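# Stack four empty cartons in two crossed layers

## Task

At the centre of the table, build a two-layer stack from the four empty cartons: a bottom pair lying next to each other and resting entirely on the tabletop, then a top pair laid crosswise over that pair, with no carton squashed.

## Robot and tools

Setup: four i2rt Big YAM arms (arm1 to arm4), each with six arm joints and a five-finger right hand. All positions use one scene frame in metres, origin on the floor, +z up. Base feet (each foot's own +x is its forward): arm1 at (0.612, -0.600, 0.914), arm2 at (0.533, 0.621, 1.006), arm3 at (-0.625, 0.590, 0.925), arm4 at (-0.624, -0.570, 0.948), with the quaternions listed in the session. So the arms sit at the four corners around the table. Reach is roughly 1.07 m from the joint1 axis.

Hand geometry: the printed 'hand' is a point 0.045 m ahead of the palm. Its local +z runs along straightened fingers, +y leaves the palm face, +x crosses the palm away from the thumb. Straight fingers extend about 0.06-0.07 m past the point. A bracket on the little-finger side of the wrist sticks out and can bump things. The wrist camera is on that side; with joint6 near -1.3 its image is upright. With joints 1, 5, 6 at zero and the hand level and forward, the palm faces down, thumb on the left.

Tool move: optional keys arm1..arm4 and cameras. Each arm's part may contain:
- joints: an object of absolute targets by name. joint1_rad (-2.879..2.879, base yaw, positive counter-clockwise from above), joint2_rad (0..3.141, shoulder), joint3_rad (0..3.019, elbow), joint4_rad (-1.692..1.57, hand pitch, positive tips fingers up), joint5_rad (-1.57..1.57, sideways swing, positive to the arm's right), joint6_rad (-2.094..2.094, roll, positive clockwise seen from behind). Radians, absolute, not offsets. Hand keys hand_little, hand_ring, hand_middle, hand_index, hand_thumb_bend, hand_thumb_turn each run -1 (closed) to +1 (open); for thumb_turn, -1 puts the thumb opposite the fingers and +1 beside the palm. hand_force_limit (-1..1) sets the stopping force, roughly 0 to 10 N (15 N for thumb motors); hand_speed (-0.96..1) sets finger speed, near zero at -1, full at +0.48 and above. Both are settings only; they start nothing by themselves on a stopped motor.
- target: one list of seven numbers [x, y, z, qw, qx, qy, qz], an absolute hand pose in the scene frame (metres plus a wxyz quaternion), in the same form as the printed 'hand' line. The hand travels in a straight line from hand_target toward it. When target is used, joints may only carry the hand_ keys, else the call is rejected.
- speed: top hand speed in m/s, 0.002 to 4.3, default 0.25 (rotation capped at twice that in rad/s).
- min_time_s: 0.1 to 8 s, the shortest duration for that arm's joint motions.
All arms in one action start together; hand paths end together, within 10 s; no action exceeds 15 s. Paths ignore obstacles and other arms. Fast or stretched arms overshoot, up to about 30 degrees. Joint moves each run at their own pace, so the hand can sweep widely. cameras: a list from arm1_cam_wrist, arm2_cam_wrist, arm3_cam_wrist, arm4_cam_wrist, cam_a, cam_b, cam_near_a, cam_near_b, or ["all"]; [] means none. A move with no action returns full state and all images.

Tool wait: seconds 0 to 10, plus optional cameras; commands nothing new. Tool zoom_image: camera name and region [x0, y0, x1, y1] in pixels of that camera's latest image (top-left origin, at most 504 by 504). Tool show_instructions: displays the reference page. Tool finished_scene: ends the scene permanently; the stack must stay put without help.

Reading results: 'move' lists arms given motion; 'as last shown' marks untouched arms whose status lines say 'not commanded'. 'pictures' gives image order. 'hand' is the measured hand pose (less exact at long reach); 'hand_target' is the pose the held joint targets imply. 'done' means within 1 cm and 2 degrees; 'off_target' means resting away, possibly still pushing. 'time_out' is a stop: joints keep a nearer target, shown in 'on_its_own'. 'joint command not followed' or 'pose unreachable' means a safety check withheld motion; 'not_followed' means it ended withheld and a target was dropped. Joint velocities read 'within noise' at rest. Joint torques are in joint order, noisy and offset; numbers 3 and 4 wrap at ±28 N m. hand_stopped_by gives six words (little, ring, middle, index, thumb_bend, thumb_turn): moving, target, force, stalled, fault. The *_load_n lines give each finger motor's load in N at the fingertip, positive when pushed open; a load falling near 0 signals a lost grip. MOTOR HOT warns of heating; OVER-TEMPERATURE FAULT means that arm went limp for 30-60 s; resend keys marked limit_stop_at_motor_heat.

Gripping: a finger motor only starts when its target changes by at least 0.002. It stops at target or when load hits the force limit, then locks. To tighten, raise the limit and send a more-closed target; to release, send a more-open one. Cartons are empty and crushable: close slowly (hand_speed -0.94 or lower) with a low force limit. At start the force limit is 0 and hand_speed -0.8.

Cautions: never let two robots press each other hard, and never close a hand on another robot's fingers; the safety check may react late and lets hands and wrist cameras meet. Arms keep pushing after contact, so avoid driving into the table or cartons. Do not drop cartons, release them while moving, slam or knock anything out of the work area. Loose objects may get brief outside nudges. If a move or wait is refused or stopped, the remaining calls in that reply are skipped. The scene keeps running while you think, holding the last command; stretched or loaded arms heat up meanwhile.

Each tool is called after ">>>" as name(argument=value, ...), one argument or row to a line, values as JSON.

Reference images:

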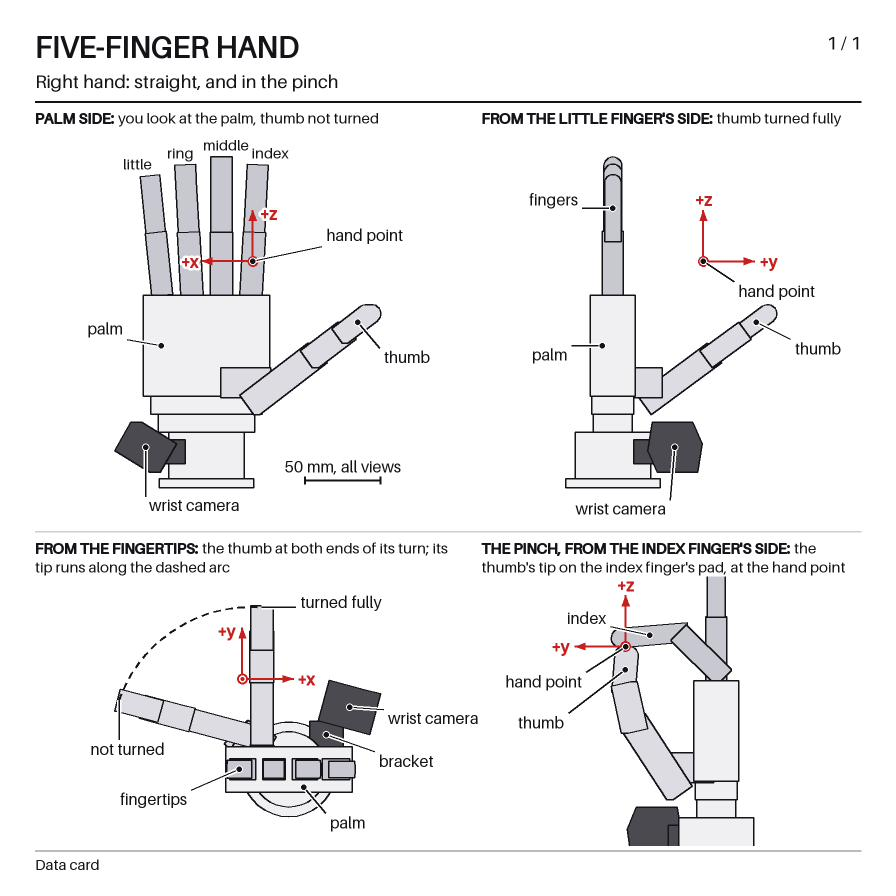

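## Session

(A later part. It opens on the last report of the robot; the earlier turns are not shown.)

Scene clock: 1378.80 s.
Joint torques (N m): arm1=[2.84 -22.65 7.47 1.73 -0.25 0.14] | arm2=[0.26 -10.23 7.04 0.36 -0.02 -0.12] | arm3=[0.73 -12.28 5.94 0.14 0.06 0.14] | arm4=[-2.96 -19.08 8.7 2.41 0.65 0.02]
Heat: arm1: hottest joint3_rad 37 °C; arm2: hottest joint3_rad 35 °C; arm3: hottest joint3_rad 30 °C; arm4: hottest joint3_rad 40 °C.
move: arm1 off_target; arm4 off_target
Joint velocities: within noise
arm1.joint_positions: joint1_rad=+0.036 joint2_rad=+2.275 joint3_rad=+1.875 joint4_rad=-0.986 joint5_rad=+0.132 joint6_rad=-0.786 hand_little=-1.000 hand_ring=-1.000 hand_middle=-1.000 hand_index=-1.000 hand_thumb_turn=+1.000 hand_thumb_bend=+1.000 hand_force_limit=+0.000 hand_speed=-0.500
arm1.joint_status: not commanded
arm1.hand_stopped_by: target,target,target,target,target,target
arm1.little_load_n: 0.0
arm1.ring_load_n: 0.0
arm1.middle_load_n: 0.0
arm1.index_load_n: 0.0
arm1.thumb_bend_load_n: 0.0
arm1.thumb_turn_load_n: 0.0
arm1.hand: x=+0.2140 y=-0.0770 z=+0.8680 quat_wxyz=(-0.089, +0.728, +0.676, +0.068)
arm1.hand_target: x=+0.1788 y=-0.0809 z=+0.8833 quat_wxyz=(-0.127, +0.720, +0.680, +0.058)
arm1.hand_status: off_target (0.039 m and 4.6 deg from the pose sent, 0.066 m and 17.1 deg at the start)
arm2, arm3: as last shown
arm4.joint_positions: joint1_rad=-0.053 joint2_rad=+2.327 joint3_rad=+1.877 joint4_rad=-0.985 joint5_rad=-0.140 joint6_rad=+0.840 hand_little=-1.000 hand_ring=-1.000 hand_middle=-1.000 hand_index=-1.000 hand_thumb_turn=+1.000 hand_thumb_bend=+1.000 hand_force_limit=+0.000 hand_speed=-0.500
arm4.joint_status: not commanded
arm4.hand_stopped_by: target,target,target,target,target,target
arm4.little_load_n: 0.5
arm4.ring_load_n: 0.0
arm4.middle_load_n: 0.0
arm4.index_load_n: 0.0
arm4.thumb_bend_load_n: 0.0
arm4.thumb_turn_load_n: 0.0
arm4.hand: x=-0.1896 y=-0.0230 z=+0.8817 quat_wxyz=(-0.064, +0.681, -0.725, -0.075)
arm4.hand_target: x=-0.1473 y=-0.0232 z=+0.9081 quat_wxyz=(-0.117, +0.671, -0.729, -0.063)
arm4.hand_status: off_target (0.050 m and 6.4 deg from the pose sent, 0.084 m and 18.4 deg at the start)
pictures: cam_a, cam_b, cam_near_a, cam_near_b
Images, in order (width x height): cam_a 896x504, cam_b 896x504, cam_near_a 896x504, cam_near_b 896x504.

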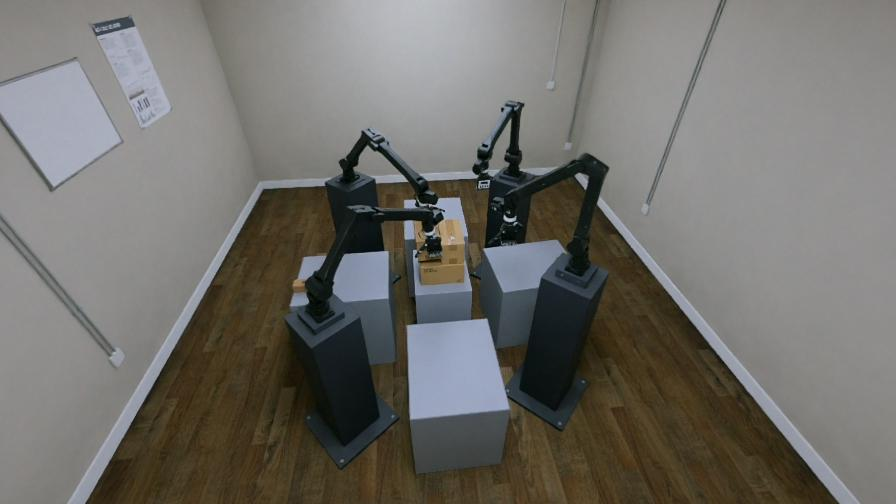

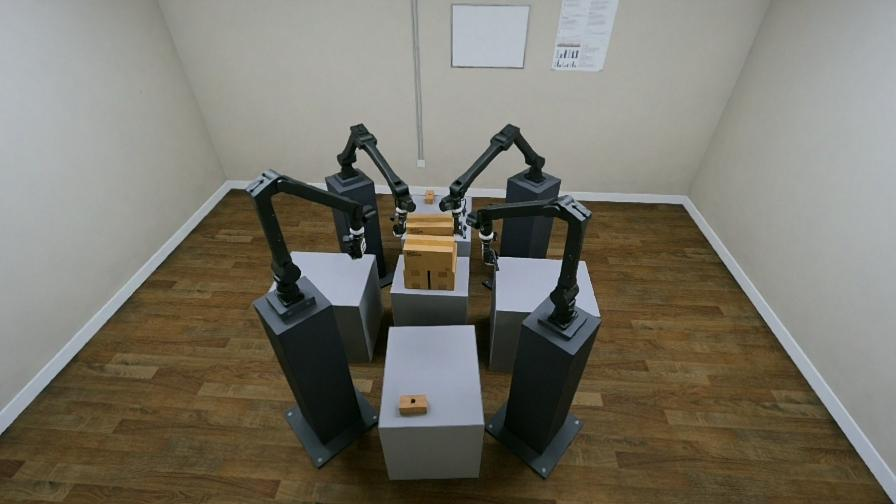

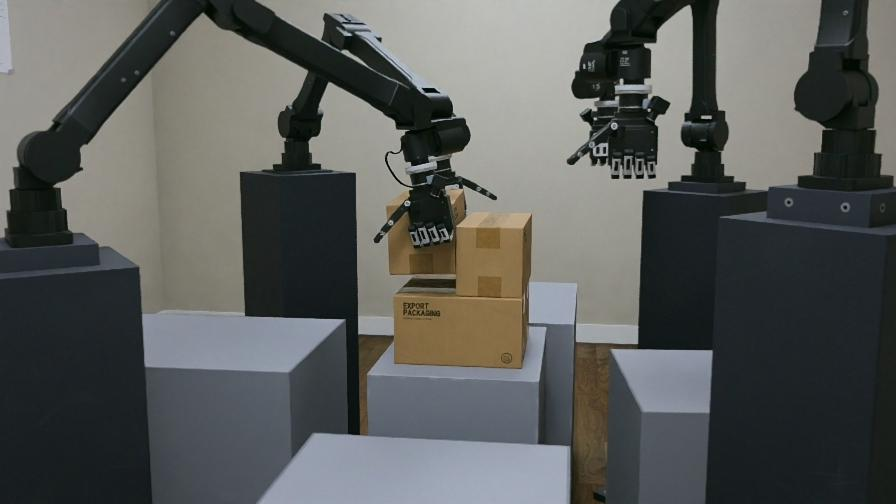

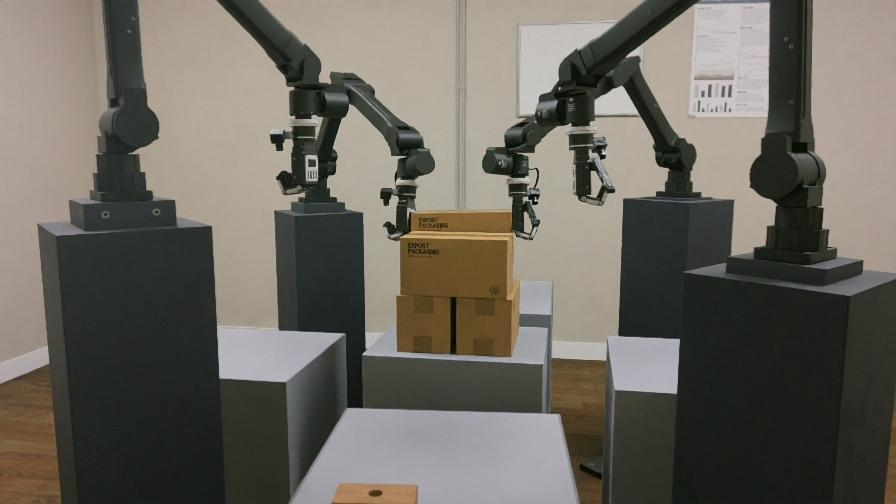

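>>> move(
  arm1={"target": [0.1772, -0.0960, 0.849, -0.1251, 0.7406, 0.6570, 0.0634], "speed": 0.05},
  arm4={"target": [-0.1452, -0.0175, 0.873, -0.1201, 0.6489, -0.7488, -0.0602], "speed": 0.05},
  cameras=["cam_a", "cam_near_a", "cam_near_b", "cam_b"],
)

>>> zoom_image(
  camera="cam_near_b",
  region=[350, 160, 560, 370],
)

>>> zoom_image(
  camera="cam_near_a",
  region=[360, 150, 600, 390],
)

>>> zoom_image(
  camera="cam_a",
  region=[400, 200, 500, 300],
)

Scene clock: 1394.87 s.
Joint torques (N m): arm1=[3.66 -20.72 7.39 1.69 -0.08 0.32] | arm2=[0.26 -10.23 7.05 0.36 -0.02 -0.12] | arm3=[0.73 -12.4 5.9 0.09 0.06 0.15] | arm4=[-2.78 -18.02 8.32 2.13 0.78 0.18]
Heat: arm1: hottest joint3_rad 37 °C; arm2: hottest joint3_rad 35 °C; arm3: hottest joint3_rad 30 °C; arm4: hottest joint3_rad 41 °C.
move: arm1 off_target; arm4 off_target
Joint velocities: within noise
arm1.joint_positions: joint1_rad=+0.042 joint2_rad=+2.273 joint3_rad=+1.809 joint4_rad=-0.913 joint5_rad=+0.147 joint6_rad=-0.734 hand_little=-1.000 hand_ring=-1.000 hand_middle=-1.000 hand_index=-1.000 hand_thumb_turn=+1.000 hand_thumb_bend=+1.000 hand_force_limit=+0.000 hand_speed=-0.500
arm1.joint_status: not commanded
arm1.hand_stopped_by: target,target,target,target,target,target
arm1.little_load_n: 0.0
arm1.ring_load_n: 0.0
arm1.middle_load_n: 0.0
arm1.index_load_n: 0.0
arm1.thumb_bend_load_n: 0.0
arm1.thumb_turn_load_n: 0.0
arm1.hand: x=+0.2164 y=-0.0869 z=+0.8466 quat_wxyz=(-0.095, +0.744, +0.658, +0.072)
arm1.hand_target: x=+0.1784 y=-0.0973 z=+0.8498 quat_wxyz=(-0.124, +0.741, +0.657, +0.062)
arm1.hand_status: off_target (0.040 m and 3.6 deg from the pose sent, 0.045 m and 4.9 deg at the start)
arm2, arm3: as last shown
arm4.joint_positions: joint1_rad=-0.050 joint2_rad=+2.347 joint3_rad=+1.851 joint4_rad=-0.900 joint5_rad=-0.130 joint6_rad=+0.889 hand_little=-1.000 hand_ring=-1.000 hand_middle=-1.000 hand_index=-1.000 hand_thumb_turn=+1.000 hand_thumb_bend=+1.000 hand_force_limit=+0.000 hand_speed=-0.500
arm4.joint_status: not commanded
arm4.hand_stopped_by: target,target,target,target,target,target
arm4.little_load_n: 0.0
arm4.ring_load_n: 0.0
arm4.middle_load_n: 0.0
arm4.index_load_n: 0.0
arm4.thumb_bend_load_n: -0.5
arm4.thumb_turn_load_n: 0.0
arm4.hand: x=-0.1837 y=-0.0158 z=+0.8602 quat_wxyz=(-0.082, +0.664, -0.739, -0.072)
arm4.hand_target: x=-0.1462 y=-0.0189 z=+0.8742 quat_wxyz=(-0.120, +0.649, -0.749, -0.060)
arm4.hand_status: off_target (0.041 m and 5.1 deg from the pose sent, 0.046 m and 8.0 deg at the start)
pictures: cam_a, cam_b, cam_near_a, cam_near_b
Images, in order (width x height): cam_a 896x504, cam_b 896x504, cam_near_a 896x504, cam_near_b 896x504.

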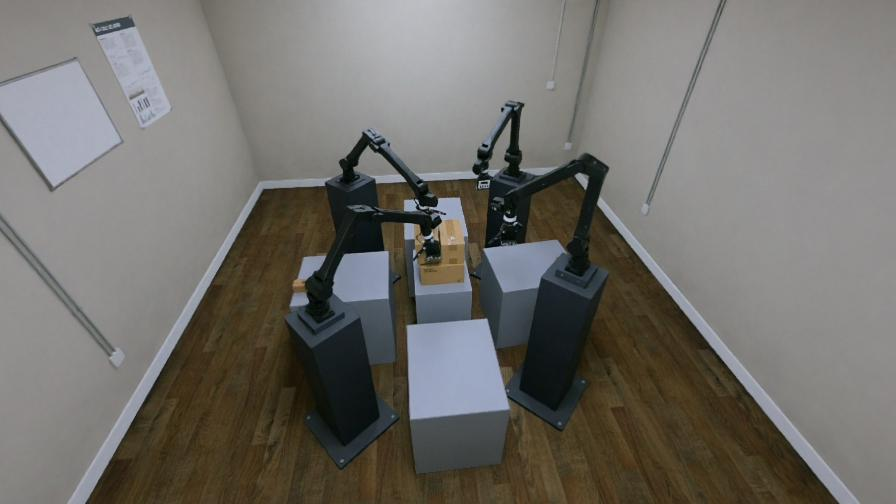

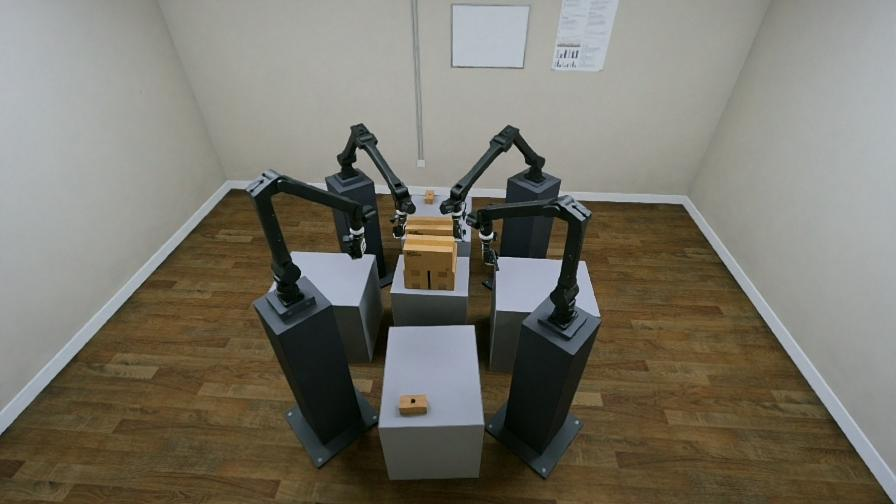

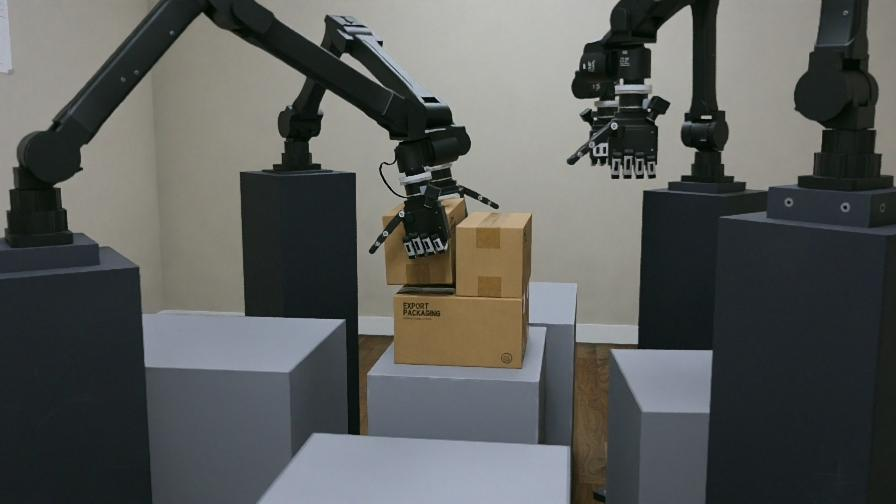

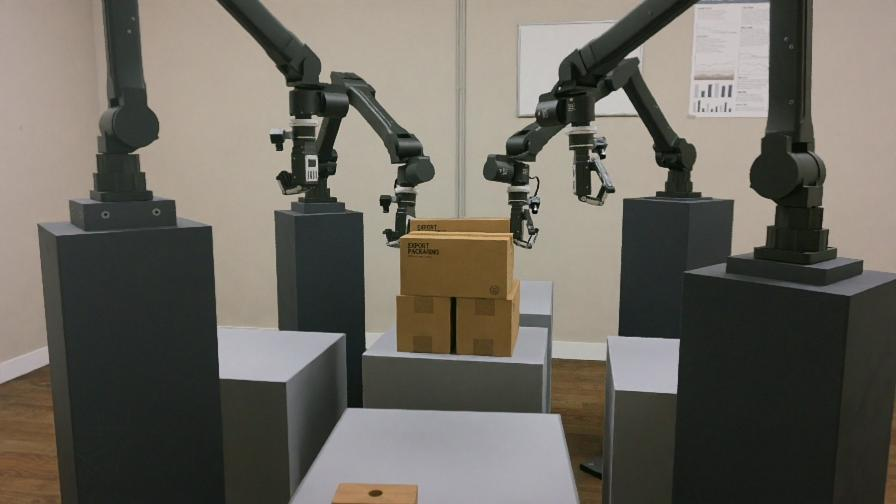

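Scaled by 2.400.

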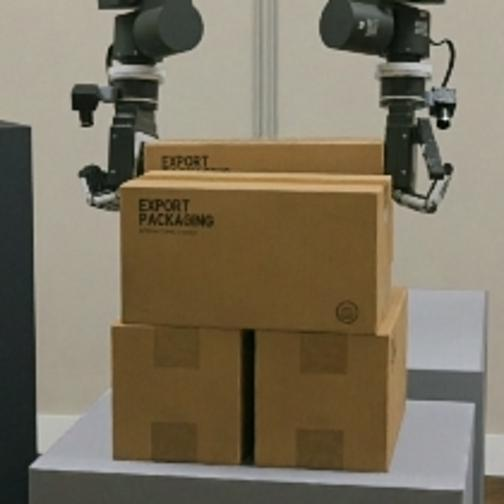

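Scaled by 2.100.

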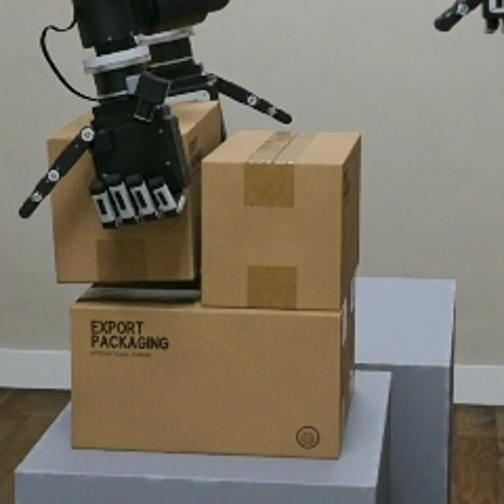

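Scaled by 5.040.

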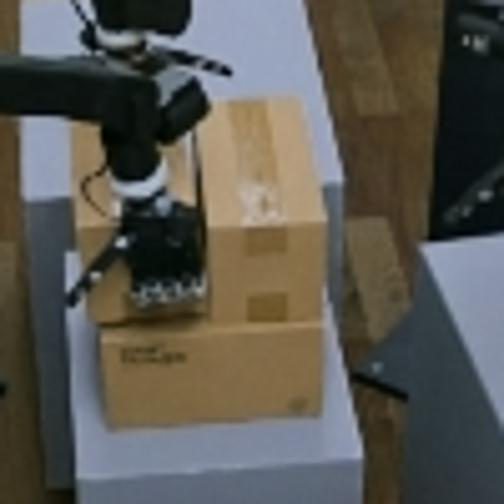

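>>> move(
  arm1={"target": [0.1772, -0.0945, 0.820, -0.1251, 0.7406, 0.6570, 0.0634], "speed": 0.04},
  arm4={"target": [-0.1452, -0.0160, 0.844, -0.1201, 0.6489, -0.7488, -0.0602], "speed": 0.04},
  cameras=["cam_a", "cam_near_a", "cam_near_b", "cam_b"],
)

>>> zoom_image(
  camera="cam_near_b",
  region=[350, 160, 560, 370],
)

>>> zoom_image(
  camera="cam_near_a",
  region=[360, 150, 600, 390],
)

Scene clock: 1402.93 s.
Joint torques (N m): arm1=[3.49 -19.78 7.42 1.73 -0.2 0.33] | arm2=[0.32 -10.23 7.05 0.36 -0.02 -0.12] | arm3=[0.67 -12.34 5.9 0.13 0.06 0.15] | arm4=[-2.84 -17.67 8.27 2 0.7 0.16]
Heat: arm1: hottest joint2_rad 38 °C; arm2: hottest joint3_rad 35 °C; arm3: hottest joint3_rad 30 °C; arm4: hottest joint3_rad 40 °C.
move: arm1 off_target; arm4 off_target
Joint velocities: within noise
arm1.joint_positions: joint1_rad=+0.043 joint2_rad=+2.301 joint3_rad=+1.798 joint4_rad=-0.865 joint5_rad=+0.150 joint6_rad=-0.733 hand_little=-1.000 hand_ring=-1.000 hand_middle=-1.000 hand_index=-1.000 hand_thumb_turn=+1.000 hand_thumb_bend=+1.000 hand_force_limit=+0.000 hand_speed=-0.500
arm1.joint_status: not commanded
arm1.hand_stopped_by: target,target,target,target,target,target
arm1.little_load_n: 0.0
arm1.ring_load_n: 0.0
arm1.middle_load_n: 0.0
arm1.index_load_n: 0.0
arm1.thumb_bend_load_n: 0.0
arm1.thumb_turn_load_n: 0.0
arm1.hand: x=+0.2151 y=-0.0853 z=+0.8248 quat_wxyz=(-0.100, +0.744, +0.657, +0.074)
arm1.hand_target: x=+0.1785 y=-0.0960 z=+0.8210 quat_wxyz=(-0.124, +0.741, +0.657, +0.062)
arm1.hand_status: off_target (0.039 m and 3.2 deg from the pose sent, 0.048 m and 3.6 deg at the start)
arm2, arm3: as last shown
arm4.joint_positions: joint1_rad=-0.049 joint2_rad=+2.387 joint3_rad=+1.846 joint4_rad=-0.851 joint5_rad=-0.127 joint6_rad=+0.890 hand_little=-1.000 hand_ring=-1.000 hand_middle=-1.000 hand_index=-1.000 hand_thumb_turn=+1.000 hand_thumb_bend=+1.000 hand_force_limit=+0.000 hand_speed=-0.500
arm4.joint_status: not commanded
arm4.hand_stopped_by: target,target,target,target,target,target
arm4.little_load_n: 0.0
arm4.ring_load_n: 0.0
arm4.middle_load_n: 0.0
arm4.index_load_n: 0.0
arm4.thumb_bend_load_n: 0.0
arm4.thumb_turn_load_n: 0.0
arm4.hand: x=-0.1833 y=-0.0147 z=+0.8325 quat_wxyz=(-0.084, +0.664, -0.739, -0.071)
arm4.hand_target: x=-0.1462 y=-0.0175 z=+0.8452 quat_wxyz=(-0.120, +0.649, -0.749, -0.060)
arm4.hand_status: off_target (0.040 m and 4.8 deg from the pose sent, 0.042 m and 5.1 deg at the start)
pictures: cam_a, cam_b, cam_near_a, cam_near_b
Images, in order (width x height): cam_a 896x504, cam_b 896x504, cam_near_a 896x504, cam_near_b 896x504.

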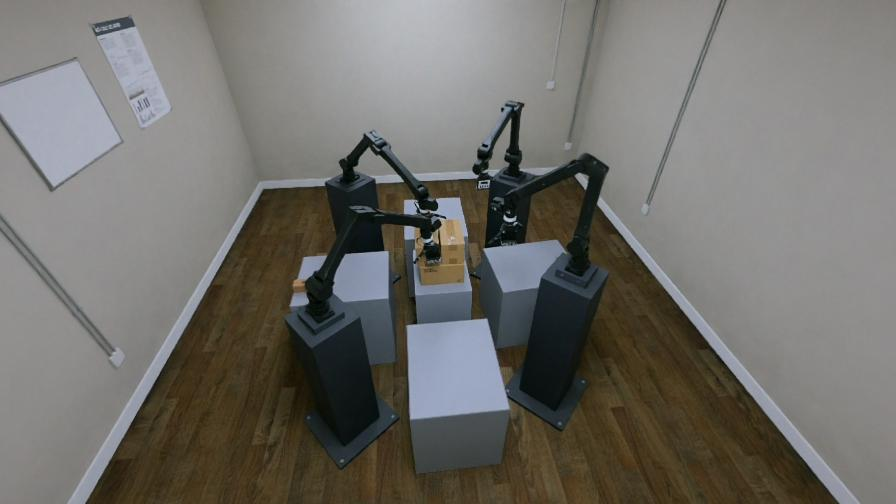

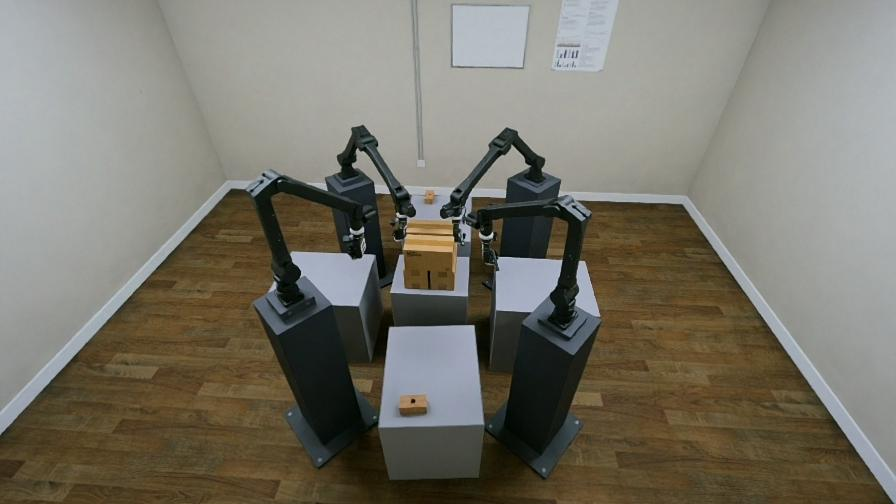

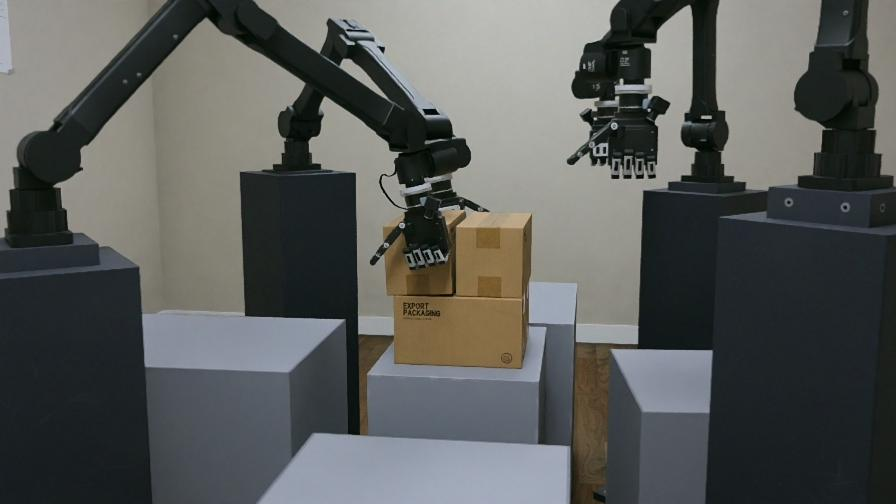

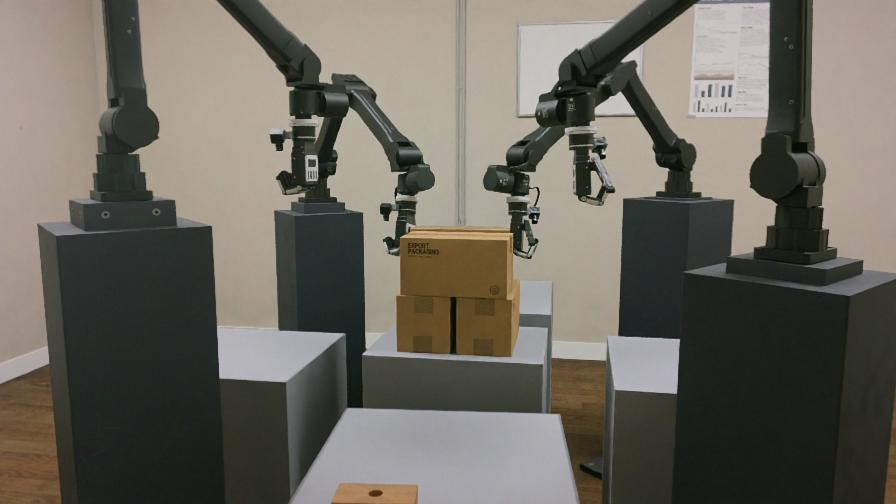

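Scaled by 2.400.

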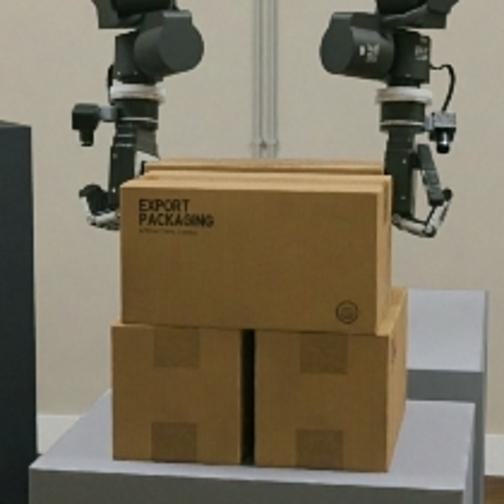

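Scaled by 2.100.

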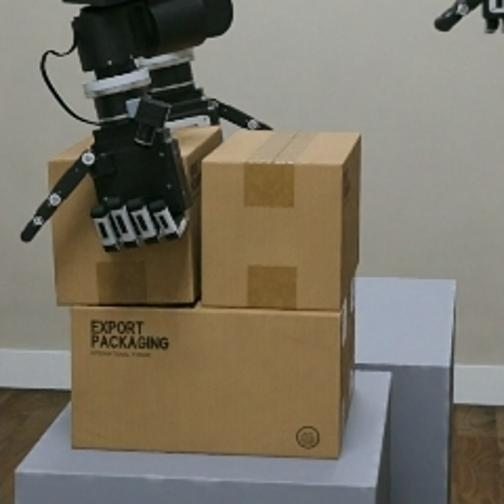

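>>> move(
  arm1={"target": [0.1772, -0.0925, 0.812, -0.1251, 0.7406, 0.6570, 0.0634], "speed": 0.03},
  arm4={"target": [-0.1452, -0.0160, 0.835, -0.1201, 0.6489, -0.7488, -0.0602], "speed": 0.03},
)

>>> move(
  arm1={"target": [0.247, -0.089, 0.824, -0.0981, 0.7453, 0.6536, 0.0860], "speed": 0.06},
  arm4={"target": [-0.218, -0.014, 0.834, -0.0860, 0.6536, -0.7453, -0.0981], "speed": 0.06},
  cameras=["cam_a", "cam_near_a", "cam_near_b", "cam_b"],
)

>>> zoom_image(
  camera="cam_near_b",
  region=[350, 160, 560, 370],
)

>>> zoom_image(
  camera="cam_near_a",
  region=[360, 150, 600, 390],
)

>>> zoom_image(
  camera="cam_a",
  region=[400, 200, 500, 300],
)

Scene clock: 1416.47 s.
Joint torques (N m): arm1=[3.31 -19.08 7.71 1.8 -0.31 0.32] | arm2=[0.32 -10.17 7.05 0.36 -0.02 -0.11] | arm3=[0.73 -12.4 5.96 0.08 0.05 0.16] | arm4=[-3.02 -17.32 8.23 2.19 0.7 0.12]
Heat: arm1: hottest joint2_rad 39 °C; arm2: hottest joint3_rad 35 °C; arm3: hottest joint3_rad 30 °C; arm4: hottest joint2_rad 39 °C.
move: arm1 off_target; arm4 off_target
Joint velocities: within noise
arm1.joint_positions: joint1_rad=+0.043 joint2_rad=+2.306 joint3_rad=+1.797 joint4_rad=-0.855 joint5_rad=+0.153 joint6_rad=-0.733 hand_little=-1.000 hand_ring=-1.000 hand_middle=-1.000 hand_index=-1.000 hand_thumb_turn=+1.000 hand_thumb_bend=+1.000 hand_force_limit=+0.000 hand_speed=-0.500
arm1.joint_status: not commanded
arm1.hand_stopped_by: target,target,target,target,target,target
arm1.little_load_n: 0.0
arm1.ring_load_n: 0.0
arm1.middle_load_n: 0.0
arm1.index_load_n: 0.0
arm1.thumb_bend_load_n: 0.0
arm1.thumb_turn_load_n: 0.0
arm1.hand: x=+0.2146 y=-0.0841 z=+0.8214 quat_wxyz=(-0.102, +0.744, +0.656, +0.075)
arm1.hand_target: x=+0.1785 y=-0.0940 z=+0.8133 quat_wxyz=(-0.125, +0.741, +0.657, +0.062)
arm1.hand_status: off_target (0.040 m and 3.0 deg from the pose sent, 0.041 m and 3.1 deg at the start)
arm2, arm3: as last shown
arm3.thumb_bend_load_n: -0.5
arm4.joint_positions: joint1_rad=-0.048 joint2_rad=+2.393 joint3_rad=+1.846 joint4_rad=-0.842 joint5_rad=-0.127 joint6_rad=+0.895 hand_little=-1.000 hand_ring=-1.000 hand_middle=-1.000 hand_index=-1.000 hand_thumb_turn=+1.000 hand_thumb_bend=+1.000 hand_force_limit=+0.000 hand_speed=-0.500
arm4.joint_status: not commanded
arm4.hand_stopped_by: target,target,target,target,target,target
arm4.little_load_n: 0.0
arm4.ring_load_n: 0.0
arm4.middle_load_n: 0.0
arm4.index_load_n: 0.0
arm4.thumb_bend_load_n: -0.5
arm4.thumb_turn_load_n: 0.0
arm4.hand: x=-0.1829 y=-0.0134 z=+0.8287 quat_wxyz=(-0.085, +0.663, -0.741, -0.071)
arm4.hand_target: x=-0.1462 y=-0.0174 z=+0.8361 quat_wxyz=(-0.120, +0.649, -0.749, -0.060)
arm4.hand_status: off_target (0.038 m and 4.6 deg from the pose sent, 0.038 m and 4.8 deg at the start)
pictures: none

Scene clock: 1418.27 s.
Joint torques (N m): arm1=[-0.32 -21.25 5.72 0.75 0.33 -0.11] | arm2=[0.32 -10.23 7.05 0.36 -0.02 -0.12] | arm3=[0.73 -12.34 5.9 0.08 0.06 0.14] | arm4=[-0.09 -19.02 6.09 0.9 -0.2 0.21]
Heat: arm1: hottest joint2_rad 39 °C; arm2: hottest joint3_rad 35 °C; arm3: hottest joint3_rad 30 °C; arm4: hottest joint2_rad 39 °C.
move: arm1 done; arm4 off_target
Joint velocities: within noise
arm1.joint_positions: joint1_rad=+0.023 joint2_rad=+2.262 joint3_rad=+1.698 joint4_rad=-0.824 joint5_rad=+0.169 joint6_rad=-0.741 hand_little=-1.000 hand_ring=-1.000 hand_middle=-1.000 hand_index=-1.000 hand_thumb_turn=+1.000 hand_thumb_bend=+1.000 hand_force_limit=+0.000 hand_speed=-0.500
arm1.joint_status: not commanded
arm1.hand_stopped_by: target,target,target,target,target,target
arm1.little_load_n: 0.0
arm1.ring_load_n: 0.0
arm1.middle_load_n: 0.0
arm1.index_load_n: 0.0
arm1.thumb_bend_load_n: 0.0
arm1.thumb_turn_load_n: -0.5
arm1.hand: x=+0.2461 y=-0.0950 z=+0.8176 quat_wxyz=(-0.089, +0.748, +0.652, +0.084)
arm1.hand_target: x=+0.2471 y=-0.0890 z=+0.8239 quat_wxyz=(-0.098, +0.746, +0.654, +0.086)
arm1.hand_status: done (0.009 m and 1.2 deg from the pose sent, 0.033 m and 1.4 deg at the start)
arm2, arm3: as last shown
arm2.thumb_turn_load_n: -0.5
arm3.thumb_bend_load_n: 0.0
arm4.joint_positions: joint1_rad=-0.032 joint2_rad=+2.361 joint3_rad=+1.720 joint4_rad=-0.780 joint5_rad=-0.174 joint6_rad=+0.935 hand_little=-1.000 hand_ring=-1.000 hand_middle=-1.000 hand_index=-1.000 hand_thumb_turn=+1.000 hand_thumb_bend=+1.000 hand_force_limit=+0.000 hand_speed=-0.500
arm4.joint_status: not commanded
arm4.hand_stopped_by: target,target,target,target,target,target
arm4.little_load_n: 0.0
arm4.ring_load_n: 0.0
arm4.middle_load_n: 0.0
arm4.index_load_n: 0.0
arm4.thumb_bend_load_n: 0.0
arm4.thumb_turn_load_n: 0.0
arm4.hand: x=-0.2217 y=-0.0239 z=+0.8136 quat_wxyz=(-0.065, +0.654, -0.748, -0.095)
arm4.hand_target: x=-0.2181 y=-0.0142 z=+0.8340 quat_wxyz=(-0.086, +0.654, -0.745, -0.098)
arm4.hand_status: off_target (0.023 m and 2.4 deg from the pose sent, 0.036 m and 3.3 deg at the start)
pictures: cam_a, cam_b, cam_near_a, cam_near_b
Images, in order (width x height): cam_a 896x504, cam_b 896x504, cam_near_a 896x504, cam_near_b 896x504.

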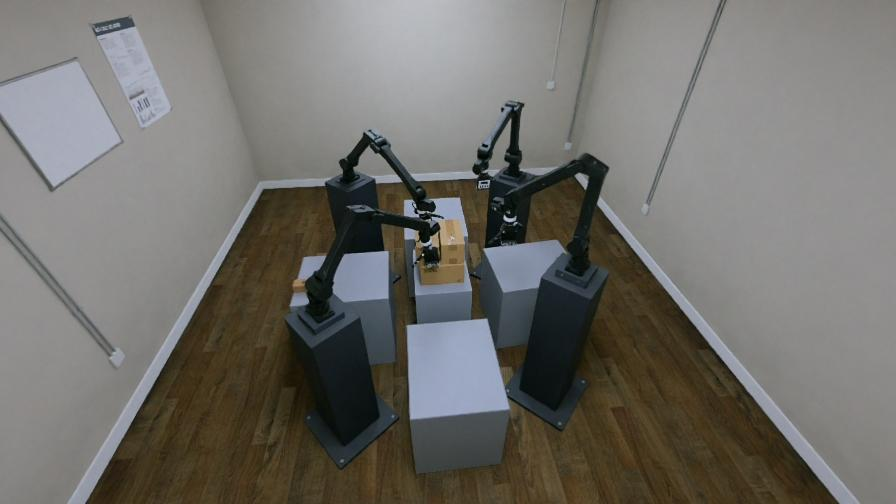

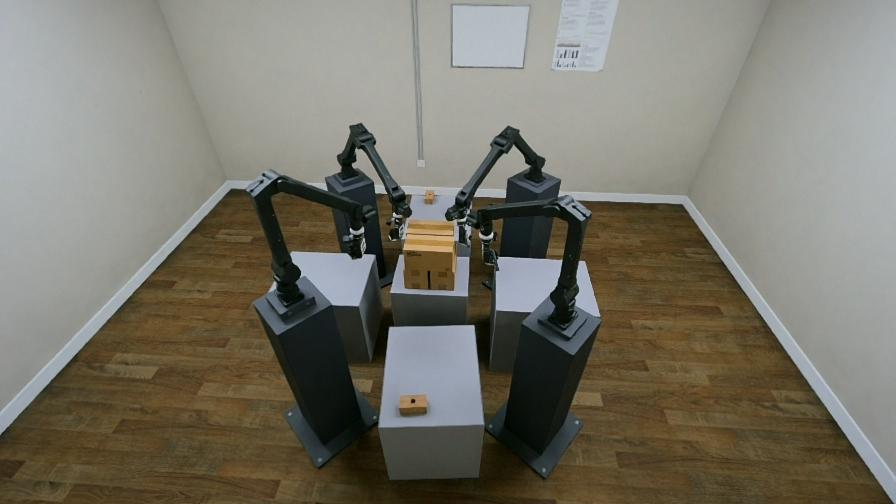

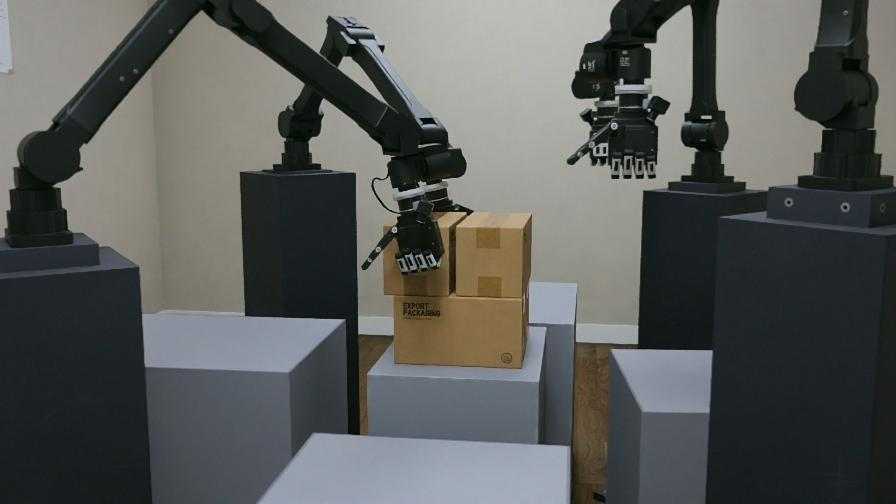

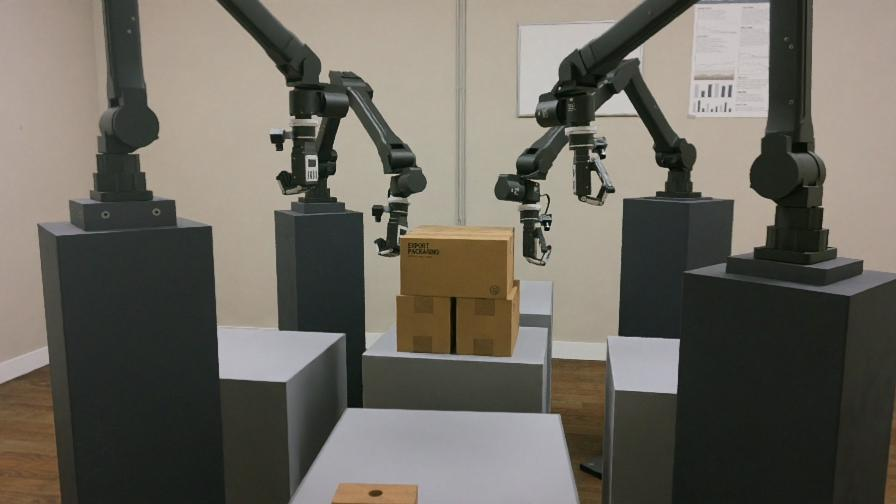

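Scaled by 2.400.

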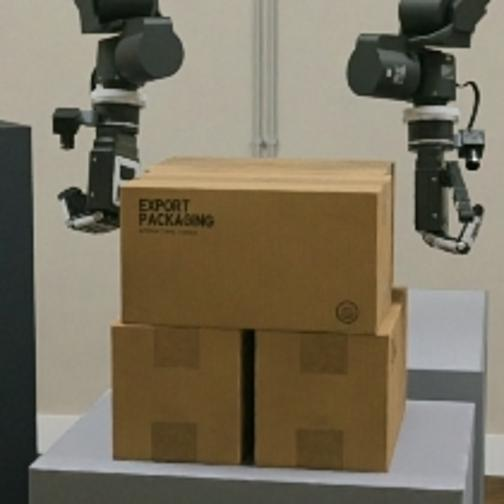

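Scaled by 2.100.

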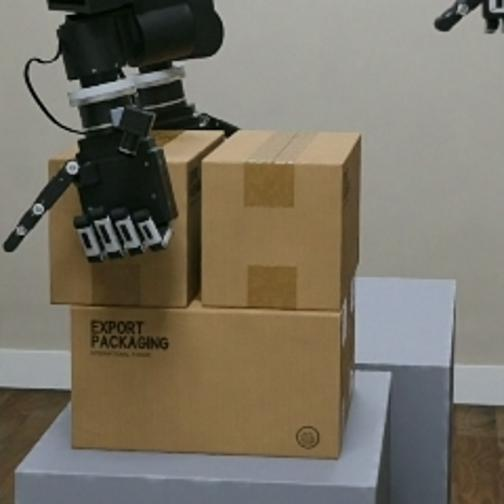

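Scaled by 5.040.

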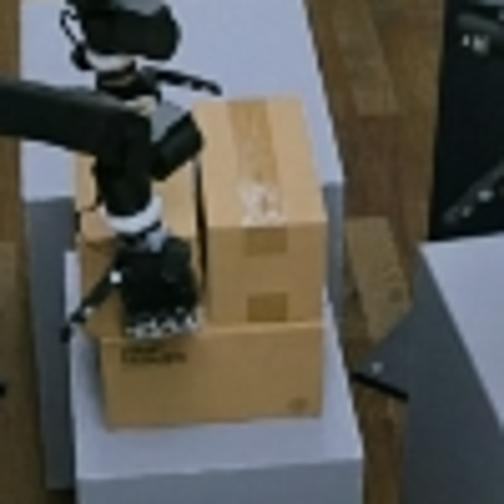

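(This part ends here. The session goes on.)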